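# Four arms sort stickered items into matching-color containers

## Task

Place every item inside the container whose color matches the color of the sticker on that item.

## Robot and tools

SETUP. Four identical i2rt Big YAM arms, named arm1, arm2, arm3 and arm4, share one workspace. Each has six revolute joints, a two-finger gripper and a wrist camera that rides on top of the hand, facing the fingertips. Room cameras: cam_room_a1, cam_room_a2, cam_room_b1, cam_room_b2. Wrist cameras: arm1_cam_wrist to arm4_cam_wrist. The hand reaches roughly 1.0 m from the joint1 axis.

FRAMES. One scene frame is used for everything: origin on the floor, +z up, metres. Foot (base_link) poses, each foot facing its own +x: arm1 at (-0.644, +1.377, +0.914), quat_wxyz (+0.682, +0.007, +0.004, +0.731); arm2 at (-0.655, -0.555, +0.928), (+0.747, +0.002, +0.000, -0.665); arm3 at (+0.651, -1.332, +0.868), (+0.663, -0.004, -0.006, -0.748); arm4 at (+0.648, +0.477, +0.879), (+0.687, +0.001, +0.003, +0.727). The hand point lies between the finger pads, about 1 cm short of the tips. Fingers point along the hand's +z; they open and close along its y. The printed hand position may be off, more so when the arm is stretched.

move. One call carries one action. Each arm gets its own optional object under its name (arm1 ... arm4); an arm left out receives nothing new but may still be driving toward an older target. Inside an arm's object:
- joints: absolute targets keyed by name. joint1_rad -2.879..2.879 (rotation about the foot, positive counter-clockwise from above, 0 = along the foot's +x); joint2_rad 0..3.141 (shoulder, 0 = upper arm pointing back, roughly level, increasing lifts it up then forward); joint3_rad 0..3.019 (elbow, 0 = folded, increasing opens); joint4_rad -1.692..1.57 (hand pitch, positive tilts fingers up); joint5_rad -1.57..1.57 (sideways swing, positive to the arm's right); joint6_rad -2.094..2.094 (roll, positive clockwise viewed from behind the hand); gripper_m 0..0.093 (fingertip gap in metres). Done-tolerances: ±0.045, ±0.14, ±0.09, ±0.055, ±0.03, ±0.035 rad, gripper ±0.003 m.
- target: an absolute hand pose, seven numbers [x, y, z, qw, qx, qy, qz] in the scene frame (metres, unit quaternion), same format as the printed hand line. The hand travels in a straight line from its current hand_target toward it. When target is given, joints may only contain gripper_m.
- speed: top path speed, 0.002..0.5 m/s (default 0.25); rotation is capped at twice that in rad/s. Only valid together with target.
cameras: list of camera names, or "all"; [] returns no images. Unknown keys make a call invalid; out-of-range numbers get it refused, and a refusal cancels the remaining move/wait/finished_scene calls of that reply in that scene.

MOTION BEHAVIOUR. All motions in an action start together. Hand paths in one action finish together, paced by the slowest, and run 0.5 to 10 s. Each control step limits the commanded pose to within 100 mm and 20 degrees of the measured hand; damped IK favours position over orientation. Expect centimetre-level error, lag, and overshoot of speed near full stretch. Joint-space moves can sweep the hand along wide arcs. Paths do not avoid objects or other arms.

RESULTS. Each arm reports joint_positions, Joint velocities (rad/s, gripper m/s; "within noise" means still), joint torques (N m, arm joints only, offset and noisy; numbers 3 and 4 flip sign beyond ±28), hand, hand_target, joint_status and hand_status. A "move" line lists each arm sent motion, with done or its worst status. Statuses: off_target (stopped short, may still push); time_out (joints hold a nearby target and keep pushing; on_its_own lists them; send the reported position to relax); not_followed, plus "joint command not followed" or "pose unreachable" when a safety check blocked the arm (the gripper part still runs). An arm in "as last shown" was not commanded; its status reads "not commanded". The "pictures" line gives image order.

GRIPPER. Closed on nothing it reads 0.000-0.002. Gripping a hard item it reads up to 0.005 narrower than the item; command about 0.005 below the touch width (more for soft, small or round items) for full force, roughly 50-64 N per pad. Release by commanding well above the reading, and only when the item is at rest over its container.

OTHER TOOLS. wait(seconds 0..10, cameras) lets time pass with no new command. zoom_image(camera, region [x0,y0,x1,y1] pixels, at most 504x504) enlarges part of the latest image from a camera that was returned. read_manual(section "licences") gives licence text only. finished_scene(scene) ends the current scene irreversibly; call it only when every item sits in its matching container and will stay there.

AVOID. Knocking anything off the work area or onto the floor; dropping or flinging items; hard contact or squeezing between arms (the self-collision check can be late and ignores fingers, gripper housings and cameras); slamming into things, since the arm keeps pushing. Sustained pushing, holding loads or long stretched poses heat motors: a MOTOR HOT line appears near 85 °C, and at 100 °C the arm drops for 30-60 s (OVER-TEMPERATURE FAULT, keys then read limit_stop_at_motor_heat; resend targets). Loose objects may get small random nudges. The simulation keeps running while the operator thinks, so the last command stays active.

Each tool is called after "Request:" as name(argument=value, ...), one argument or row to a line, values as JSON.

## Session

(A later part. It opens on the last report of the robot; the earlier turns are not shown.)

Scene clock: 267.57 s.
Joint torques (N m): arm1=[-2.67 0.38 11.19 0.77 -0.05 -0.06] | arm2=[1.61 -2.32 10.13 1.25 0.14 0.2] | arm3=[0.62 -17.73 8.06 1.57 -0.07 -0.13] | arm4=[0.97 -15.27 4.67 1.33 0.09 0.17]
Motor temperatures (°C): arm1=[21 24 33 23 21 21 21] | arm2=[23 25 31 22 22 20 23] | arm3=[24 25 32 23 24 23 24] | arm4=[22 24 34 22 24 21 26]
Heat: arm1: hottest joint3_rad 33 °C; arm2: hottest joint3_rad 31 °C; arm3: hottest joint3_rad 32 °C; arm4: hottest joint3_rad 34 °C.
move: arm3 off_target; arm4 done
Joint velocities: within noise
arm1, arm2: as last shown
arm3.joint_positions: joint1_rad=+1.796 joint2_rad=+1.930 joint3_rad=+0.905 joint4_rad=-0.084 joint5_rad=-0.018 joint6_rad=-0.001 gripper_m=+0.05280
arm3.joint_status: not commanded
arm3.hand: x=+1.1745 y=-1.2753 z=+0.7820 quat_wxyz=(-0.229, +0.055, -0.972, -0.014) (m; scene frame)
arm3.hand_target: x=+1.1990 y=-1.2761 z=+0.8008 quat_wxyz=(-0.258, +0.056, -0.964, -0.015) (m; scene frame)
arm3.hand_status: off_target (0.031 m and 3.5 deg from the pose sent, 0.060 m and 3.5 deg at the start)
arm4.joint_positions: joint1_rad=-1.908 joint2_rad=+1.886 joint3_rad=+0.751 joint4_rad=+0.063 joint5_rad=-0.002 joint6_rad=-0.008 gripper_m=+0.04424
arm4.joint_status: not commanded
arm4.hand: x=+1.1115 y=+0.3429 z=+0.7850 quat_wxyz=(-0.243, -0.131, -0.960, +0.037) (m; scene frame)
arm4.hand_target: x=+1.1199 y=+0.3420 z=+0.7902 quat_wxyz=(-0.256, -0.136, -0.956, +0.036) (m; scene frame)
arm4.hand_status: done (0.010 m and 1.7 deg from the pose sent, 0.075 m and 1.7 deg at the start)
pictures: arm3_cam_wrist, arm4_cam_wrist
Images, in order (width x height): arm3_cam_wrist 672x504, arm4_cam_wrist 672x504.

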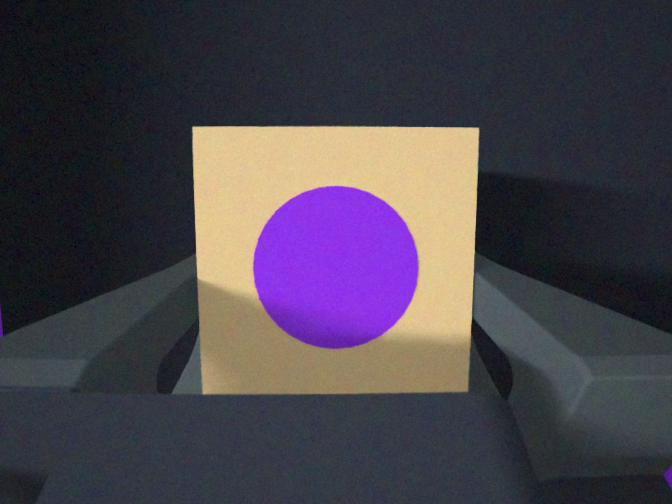

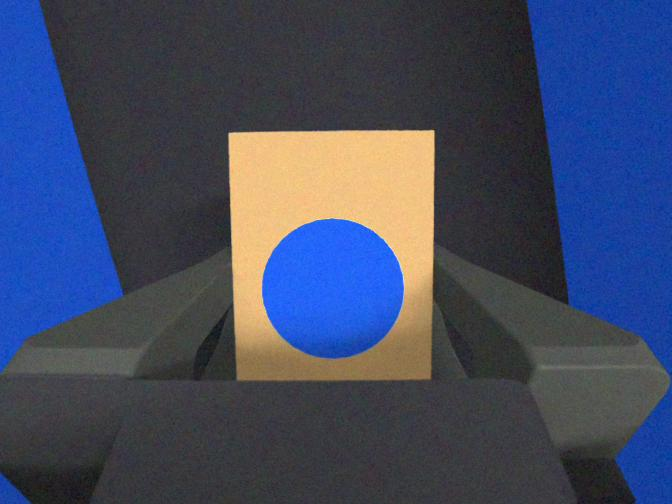

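Both inside. Gentle descents.

Request:
move(
  arm3={"target":[1.20,-1.276,0.782,0.2584,-0.0557,0.9643,0.0149],"speed":0.08},
  arm4={"target":[1.12,0.342,0.757,0.2562,0.1361,0.9563,-0.0365],"speed":0.1},
  cameras=[],
)

Request:
move(
  arm3={"target":[1.20,-1.276,0.77,0.2584,-0.0557,0.9643,0.0149],"speed":0.05},
  arm4={"target":[1.12,0.342,0.745,0.2562,0.1361,0.9563,-0.0365],"speed":0.05},
  cameras=[],
)

Scene clock: 272.97 s.
Joint torques (N m): arm1=[-2.61 1.03 11.12 0.92 -0.04 -0.04] | arm2=[1.55 -2.32 10.13 1.22 0.15 0.19] | arm3=[0.62 -16.32 7.88 1.63 -0.07 -0.11] | arm4=[0.73 -14.33 4.4 1.4 0.09 0.2]
Motor temperatures (°C): arm1=[21 24 33 23 21 21 21] | arm2=[23 25 31 22 22 20 23] | arm3=[24 25 31 23 24 23 24] | arm4=[22 24 33 22 24 21 26]
Heat: arm1: hottest joint3_rad 33 °C; arm2: hottest joint3_rad 31 °C; arm3: hottest joint3_rad 31 °C; arm4: hottest joint3_rad 33 °C.
move: arm3 off_target; arm4 done
Joint velocities: within noise
arm1, arm2: as last shown
arm3.joint_positions: joint1_rad=+1.796 joint2_rad=+1.956 joint3_rad=+0.905 joint4_rad=-0.040 joint5_rad=-0.018 joint6_rad=-0.002 gripper_m=+0.05280
arm3.joint_status: not commanded
arm3.hand: x=+1.1783 y=-1.2751 z=+0.7735 quat_wxyz=(-0.237, +0.055, -0.970, -0.014) (m; scene frame)
arm3.hand_target: x=+1.1992 y=-1.2761 z=+0.7826 quat_wxyz=(-0.258, +0.056, -0.964, -0.015) (m; scene frame)
arm3.hand_status: off_target (0.023 m and 2.5 deg from the pose sent, 0.026 m and 3.5 deg at the start)
arm4.joint_positions: joint1_rad=-1.908 joint2_rad=+1.970 joint3_rad=+0.751 joint4_rad=+0.155 joint5_rad=-0.002 joint6_rad=-0.007 gripper_m=+0.04424
arm4.joint_status: not commanded
arm4.hand: x=+1.1111 y=+0.3429 z=+0.7569 quat_wxyz=(-0.246, -0.131, -0.960, +0.037) (m; scene frame)
arm4.hand_target: x=+1.1198 y=+0.3421 z=+0.7571 quat_wxyz=(-0.256, -0.136, -0.956, +0.036) (m; scene frame)
arm4.hand_status: done (0.009 m and 1.3 deg from the pose sent, 0.029 m and 1.7 deg at the start)
pictures: none
No camera images: "cameras" was empty.

Scene clock: 273.93 s.
Joint torques (N m): arm1=[-2.96 0.56 11.23 0.96 -0.09 -0.02] | arm2=[1.67 -2.49 10.1 1.25 0.14 0.19] | arm3=[0.73 -16.32 7.72 1.68 -0.06 -0.12] | arm4=[1.2 -14.15 4.57 1.4 0.09 0.17]
Motor temperatures (°C): arm1=[21 24 33 23 21 21 21] | arm2=[23 25 31 22 22 20 23] | arm3=[24 25 31 23 24 23 24] | arm4=[22 24 33 22 24 21 26]
Heat: arm1: hottest joint3_rad 33 °C; arm2: hottest joint3_rad 31 °C; arm3: hottest joint3_rad 31 °C; arm4: hottest joint3_rad 33 °C.
move: arm3 off_target; arm4 done
Joint velocities: within noise
arm1, arm2: as last shown
arm3.joint_positions: joint1_rad=+1.796 joint2_rad=+1.985 joint3_rad=+0.905 joint4_rad=-0.011 joint5_rad=-0.018 joint6_rad=-0.002 gripper_m=+0.05280
arm3.joint_status: not commanded
arm3.hand: x=+1.1782 y=-1.2752 z=+0.7625 quat_wxyz=(-0.238, +0.055, -0.970, -0.014) (m; scene frame)
arm3.hand_target: x=+1.1992 y=-1.2761 z=+0.7708 quat_wxyz=(-0.258, +0.056, -0.964, -0.015) (m; scene frame)
arm3.hand_status: off_target (0.023 m and 2.5 deg from the pose sent, 0.022 m and 2.5 deg at the start)
arm4.joint_positions: joint1_rad=-1.908 joint2_rad=+1.999 joint3_rad=+0.751 joint4_rad=+0.186 joint5_rad=-0.002 joint6_rad=-0.007 gripper_m=+0.04424
arm4.joint_status: not commanded
arm4.hand: x=+1.1104 y=+0.3430 z=+0.7472 quat_wxyz=(-0.247, -0.131, -0.959, +0.037) (m; scene frame)
arm4.hand_target: x=+1.1198 y=+0.3421 z=+0.7453 quat_wxyz=(-0.256, -0.136, -0.956, +0.036) (m; scene frame)
arm4.hand_status: done (0.010 m and 1.2 deg from the pose sent, 0.015 m and 1.3 deg at the start)
pictures: none
No camera images: "cameras" was empty.

Request:
move(
  arm3={"target":[1.20,-1.276,0.762,0.2584,-0.0557,0.9643,0.0149],"speed":0.05},
  arm4={"target":[1.12,0.342,0.736,0.2562,0.1361,0.9563,-0.0365],"speed":0.05},
  cameras=[],
)

Request:
move(
  arm3={"target":[1.20,-1.276,0.753,0.2584,-0.0557,0.9643,0.0149],"speed":0.05},
  arm4={"target":[1.12,0.342,0.727,0.2562,0.1361,0.9563,-0.0365],"speed":0.05},
  cameras=["arm3_cam_wrist","arm4_cam_wrist"],
)

Scene clock: 279.10 s.
Joint torques (N m): arm1=[-3.14 1.2 11.14 0.88 -0.04 -0.07] | arm2=[1.49 -2.37 10.13 1.25 0.14 0.19] | arm3=[0.62 -16.32 7.65 1.63 -0.06 -0.11] | arm4=[0.91 -13.57 4.57 1.36 0.08 0.18]
Motor temperatures (°C): arm1=[21 24 33 23 21 21 21] | arm2=[23 25 31 22 22 20 23] | arm3=[24 25 31 23 24 23 24] | arm4=[22 24 33 22 24 21 26]
Heat: arm1: hottest joint3_rad 33 °C; arm2: hottest joint3_rad 31 °C; arm3: hottest joint3_rad 31 °C; arm4: hottest joint3_rad 33 °C.
move: arm3 off_target; arm4 off_target
Joint velocities: within noise
arm1, arm2: as last shown
arm3.joint_positions: joint1_rad=+1.796 joint2_rad=+2.004 joint3_rad=+0.905 joint4_rad=+0.008 joint5_rad=-0.018 joint6_rad=-0.002 gripper_m=+0.05280
arm3.joint_status: not commanded
arm3.hand: x=+1.1778 y=-1.2754 z=+0.7550 quat_wxyz=(-0.238, +0.055, -0.970, -0.014) (m; scene frame)
arm3.hand_target: x=+1.1992 y=-1.2761 z=+0.7627 quat_wxyz=(-0.258, +0.056, -0.964, -0.015) (m; scene frame)
arm3.hand_status: off_target (0.023 m and 2.5 deg from the pose sent, 0.022 m and 2.5 deg at the start)
arm4.joint_positions: joint1_rad=-1.908 joint2_rad=+2.024 joint3_rad=+0.752 joint4_rad=+0.211 joint5_rad=-0.002 joint6_rad=-0.007 gripper_m=+0.04424
arm4.joint_status: not commanded
arm4.hand: x=+1.1093 y=+0.3433 z=+0.7388 quat_wxyz=(-0.247, -0.132, -0.959, +0.037) (m; scene frame)
arm4.hand_target: x=+1.1198 y=+0.3421 z=+0.7363 quat_wxyz=(-0.256, -0.136, -0.956, +0.036) (m; scene frame)
arm4.hand_status: off_target (0.011 m and 1.2 deg from the pose sent, 0.015 m and 1.2 deg at the start)
pictures: none
No camera images: "cameras" was empty.

Scene clock: 280.07 s.
Joint torques (N m): arm1=[-2.73 0.73 11.07 0.96 -0.06 -0.07] | arm2=[1.55 -2.49 10.13 1.26 0.15 0.19] | arm3=[0.67 -15.79 7.15 1.5 -0.05 -0.11] | arm4=[0.97 -13.04 4.34 1.18 0.09 0.17]
Motor temperatures (°C): arm1=[21 24 33 23 21 21 21] | arm2=[23 25 31 22 22 20 23] | arm3=[24 25 31 23 24 23 24] | arm4=[22 24 32 22 24 21 26]
Heat: arm1: hottest joint3_rad 33 °C; arm2: hottest joint3_rad 31 °C; arm3: hottest joint3_rad 31 °C; arm4: hottest joint3_rad 32 °C.
move: arm3 off_target; arm4 off_target
Joint velocities: within noise
arm1, arm2: as last shown
arm3.joint_positions: joint1_rad=+1.796 joint2_rad=+2.019 joint3_rad=+0.914 joint4_rad=+0.033 joint5_rad=-0.018 joint6_rad=-0.002 gripper_m=+0.05280
arm3.joint_status: not commanded
arm3.hand: x=+1.1841 y=-1.2747 z=+0.7523 quat_wxyz=(-0.246, +0.055, -0.968, -0.015) (m; scene frame)
arm3.hand_target: x=+1.1995 y=-1.2761 z=+0.7534 quat_wxyz=(-0.258, +0.056, -0.964, -0.015) (m; scene frame)
arm3.hand_status: off_target (0.016 m and 1.5 deg from the pose sent, 0.022 m and 2.5 deg at the start)
arm4.joint_positions: joint1_rad=-1.908 joint2_rad=+2.038 joint3_rad=+0.759 joint4_rad=+0.240 joint5_rad=-0.002 joint6_rad=-0.006 gripper_m=+0.04424
arm4.joint_status: not commanded
arm4.hand: x=+1.1159 y=+0.3414 z=+0.7376 quat_wxyz=(-0.258, -0.131, -0.956, +0.039) (m; scene frame)
arm4.hand_target: x=+1.1195 y=+0.3421 z=+0.7273 quat_wxyz=(-0.256, -0.136, -0.956, +0.036) (m; scene frame)
arm4.hand_status: off_target (0.011 m and 0.7 deg from the pose sent, 0.016 m and 1.2 deg at the start)
pictures: arm3_cam_wrist, arm4_cam_wrist
Images, in order (width x height): arm3_cam_wrist 672x504, arm4_cam_wrist 672x504.

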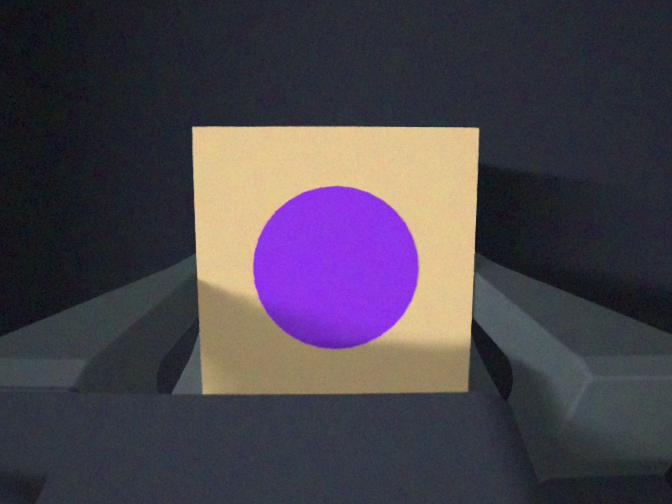

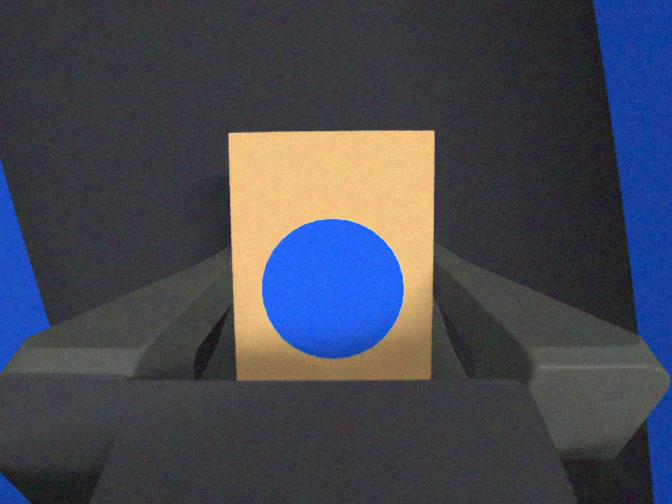

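Request:
move(
  arm3={"joints":{"gripper_m":0.092}},
  arm4={"joints":{"gripper_m":0.085}},
  cameras=[],
)

Request:
move(
  arm3={"target":[1.17,-1.274,0.85,0.2584,-0.0557,0.9643,0.0149],"speed":0.2},
  arm4={"target":[1.10,0.344,0.84,0.2562,0.1361,0.9563,-0.0365],"speed":0.2},
  cameras=[],
)

Request:
move(
  arm3={"target":[1.08,-1.27,1.02,0.2584,-0.0557,0.9643,0.0149],"speed":0.4},
  arm4={"target":[1.02,0.36,1.02,0.2562,0.1361,0.9563,-0.0365],"speed":0.4},
  cameras=["arm3_cam_wrist","arm4_cam_wrist"],
)

Scene clock: 292.40 s.
Joint torques (N m): arm1=[-2.9 0.97 11.12 0.81 -0.06 -0.05] | arm2=[1.49 -2.49 10.14 1.24 0.14 0.19] | arm3=[0.73 -15.97 7.12 1.48 -0.05 -0.12] | arm4=[1.32 -12.86 4.21 1.17 0.11 0.18]
Motor temperatures (°C): arm1=[21 24 33 23 21 21 21] | arm2=[23 25 31 22 22 20 23] | arm3=[24 25 30 23 24 23 25] | arm4=[22 24 31 22 24 21 26]
Heat: arm1: hottest joint3_rad 33 °C; arm2: hottest joint3_rad 31 °C; arm3: hottest joint3_rad 30 °C; arm4: hottest joint3_rad 31 °C.
move: arm3 done; arm4 done
Joint velocities: within noise
arm1.joint_positions: joint1_rad=-2.252 joint2_rad=+0.719 joint3_rad=+0.960 joint4_rad=-1.257 joint5_rad=-0.010 joint6_rad=+0.001 gripper_m=+0.08496
arm1.joint_status: not commanded
arm1.hand: x=-0.4073 y=+1.2156 z=+1.2231 quat_wxyz=(-0.255, -0.289, -0.919, +0.079) (m; scene frame)
arm1.hand_target: x=-0.4100 y=+1.2141 z=+1.2200 quat_wxyz=(-0.247, -0.290, -0.921, +0.078) (m; scene frame)
arm1.hand_status: not commanded
arm2.joint_positions: joint1_rad=+0.911 joint2_rad=+0.735 joint3_rad=+0.964 joint4_rad=-1.239 joint5_rad=+0.004 joint6_rad=-0.007 gripper_m=+0.09194
arm2.joint_status: not commanded
arm2.hand: x=-0.4087 y=-0.7067 z=+1.2413 quat_wxyz=(-0.266, -0.255, -0.926, +0.075) (m; scene frame)
arm2.hand_target: x=-0.4102 y=-0.7031 z=+1.2303 quat_wxyz=(-0.249, -0.258, -0.931, +0.069) (m; scene frame)
arm2.hand_status: not commanded
arm3.joint_positions: joint1_rad=+1.796 joint2_rad=+2.021 joint3_rad=+0.914 joint4_rad=+0.033 joint5_rad=-0.018 joint6_rad=-0.002 gripper_m=+0.09196
arm3.joint_status: all done
arm3.hand: x=+1.1837 y=-1.2748 z=+0.7513 quat_wxyz=(-0.245, +0.055, -0.968, -0.015) (m; scene frame)
arm3.hand_target: x=+1.1995 y=-1.2761 z=+0.7534 quat_wxyz=(-0.258, +0.056, -0.964, -0.015) (m; scene frame)
arm3.hand_status: not commanded
arm4.joint_positions: joint1_rad=-1.907 joint2_rad=+2.042 joint3_rad=+0.761 joint4_rad=+0.242 joint5_rad=-0.002 joint6_rad=-0.006 gripper_m=+0.08491
arm4.joint_status: all done
arm4.hand: x=+1.1164 y=+0.3418 z=+0.7365 quat_wxyz=(-0.258, -0.131, -0.956, +0.039) (m; scene frame)
arm4.hand_target: x=+1.1196 y=+0.3421 z=+0.7272 quat_wxyz=(-0.256, -0.136, -0.956, +0.036) (m; scene frame)
arm4.hand_status: not commanded
pictures: none
No camera images: "cameras" was empty.

Scene clock: 293.67 s.
Joint torques (N m): arm1=[-2.84 1.14 11.25 0.76 -0.04 -0.03] | arm2=[1.67 -2.43 10.11 1.24 0.13 0.19] | arm3=[1.2 -15.27 5.81 0.77 0.1 -0.04] | arm4=[0.15 -12.75 5.12 0.59 -0.03 0.11]
Motor temperatures (°C): arm1=[21 24 33 23 21 21 21] | arm2=[23 25 31 22 22 20 23] | arm3=[24 25 30 23 24 23 24] | arm4=[22 24 31 22 24 21 26]
Heat: arm1: hottest joint3_rad 33 °C; arm2: hottest joint3_rad 31 °C; arm3: hottest joint3_rad 30 °C; arm4: hottest joint3_rad 31 °C.
move: arm3 done; arm4 done
Joint velocities: within noise
arm1, arm2: as last shown
arm3.joint_positions: joint1_rad=+1.796 joint2_rad=+1.748 joint3_rad=+0.874 joint4_rad=-0.157 joint5_rad=-0.018 joint6_rad=-0.002 gripper_m=+0.09196
arm3.joint_status: not commanded
arm3.hand: x=+1.1750 y=-1.2743 z=+0.8550 quat_wxyz=(-0.266, +0.055, -0.962, -0.016) (m; scene frame)
arm3.hand_target: x=+1.1701 y=-1.2740 z=+0.8501 quat_wxyz=(-0.259, +0.056, -0.964, -0.015) (m; scene frame)
arm3.hand_status: done (0.007 m and 0.9 deg from the pose sent, 0.100 m and 1.6 deg at the start)
arm4.joint_positions: joint1_rad=-1.907 joint2_rad=+1.703 joint3_rad=+0.711 joint4_rad=-0.034 joint5_rad=-0.003 joint6_rad=-0.006 gripper_m=+0.08491
arm4.joint_status: not commanded
arm4.hand: x=+1.1044 y=+0.3460 z=+0.8441 quat_wxyz=(-0.264, -0.131, -0.955, +0.039) (m; scene frame)
arm4.hand_target: x=+1.0999 y=+0.3441 z=+0.8400 quat_wxyz=(-0.256, -0.136, -0.956, +0.036) (m; scene frame)
arm4.hand_status: done (0.006 m and 1.2 deg from the pose sent, 0.105 m and 0.7 deg at the start)
pictures: none
No camera images: "cameras" was empty.

Scene clock: 294.97 s.
Joint torques (N m): arm1=[-2.9 0.62 11.22 0.73 -0.03 -0.03] | arm2=[1.55 -2.32 10.14 1.25 0.15 0.19] | arm3=[2.14 -8.12 10.69 0.7 0.12 0.04] | arm4=[-0.03 -5.6 11.17 0.44 -0.07 -0.09]
Motor temperatures (°C): arm1=[21 24 33 23 21 21 21] | arm2=[23 25 31 22 22 20 23] | arm3=[24 25 30 23 24 23 24] | arm4=[22 24 31 22 24 21 26]
Heat: arm1: hottest joint3_rad 33 °C; arm2: hottest joint3_rad 31 °C; arm3: hottest joint3_rad 30 °C; arm4: hottest joint3_rad 31 °C.
move: arm3 off_target; arm4 off_target
Joint velocities: within noise
arm1, arm2: as last shown
arm3.joint_positions: joint1_rad=+1.817 joint2_rad=+1.215 joint3_rad=+0.811 joint4_rad=-0.653 joint5_rad=-0.003 joint6_rad=+0.019 gripper_m=+0.09196
arm3.joint_status: not commanded
arm3.hand: x=+1.0730 y=-1.2764 z=+1.0122 quat_wxyz=(-0.253, +0.053, -0.966, -0.013) (m; scene frame)
arm3.hand_target: x=+1.0798 y=-1.2700 z=+1.0200 quat_wxyz=(-0.258, +0.056, -0.964, -0.015) (m; scene frame)
arm3.hand_status: off_target (0.012 m and 0.7 deg from the pose sent, 0.190 m and 0.9 deg at the start)
arm4.joint_positions: joint1_rad=-1.935 joint2_rad=+1.088 joint3_rad=+0.675 joint4_rad=-0.645 joint5_rad=-0.016 joint6_rad=-0.011 gripper_m=+0.08491
arm4.joint_status: not commanded
arm4.hand: x=+1.0082 y=+0.3658 z=+1.0077 quat_wxyz=(-0.250, -0.140, -0.957, +0.035) (m; scene frame)
arm4.hand_target: x=+1.0195 y=+0.3602 z=+1.0202 quat_wxyz=(-0.257, -0.136, -0.956, +0.037) (m; scene frame)
arm4.hand_status: off_target (0.018 m and 0.9 deg from the pose sent, 0.196 m and 1.2 deg at the start)
pictures: arm3_cam_wrist, arm4_cam_wrist
Images, in order (width x height): arm3_cam_wrist 672x504, arm4_cam_wrist 672x504.

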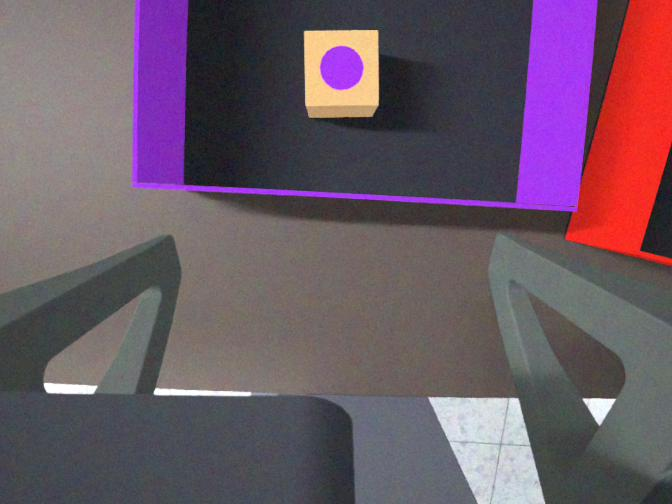

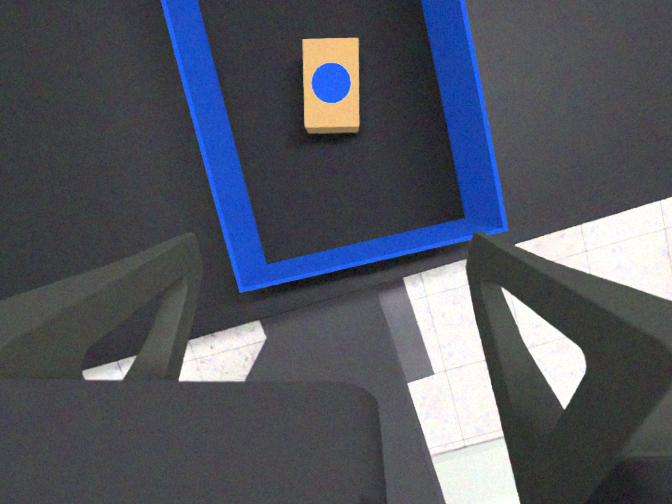

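Request:
finished_scene(
  scene=2,
)

The scene is finished: the task was done.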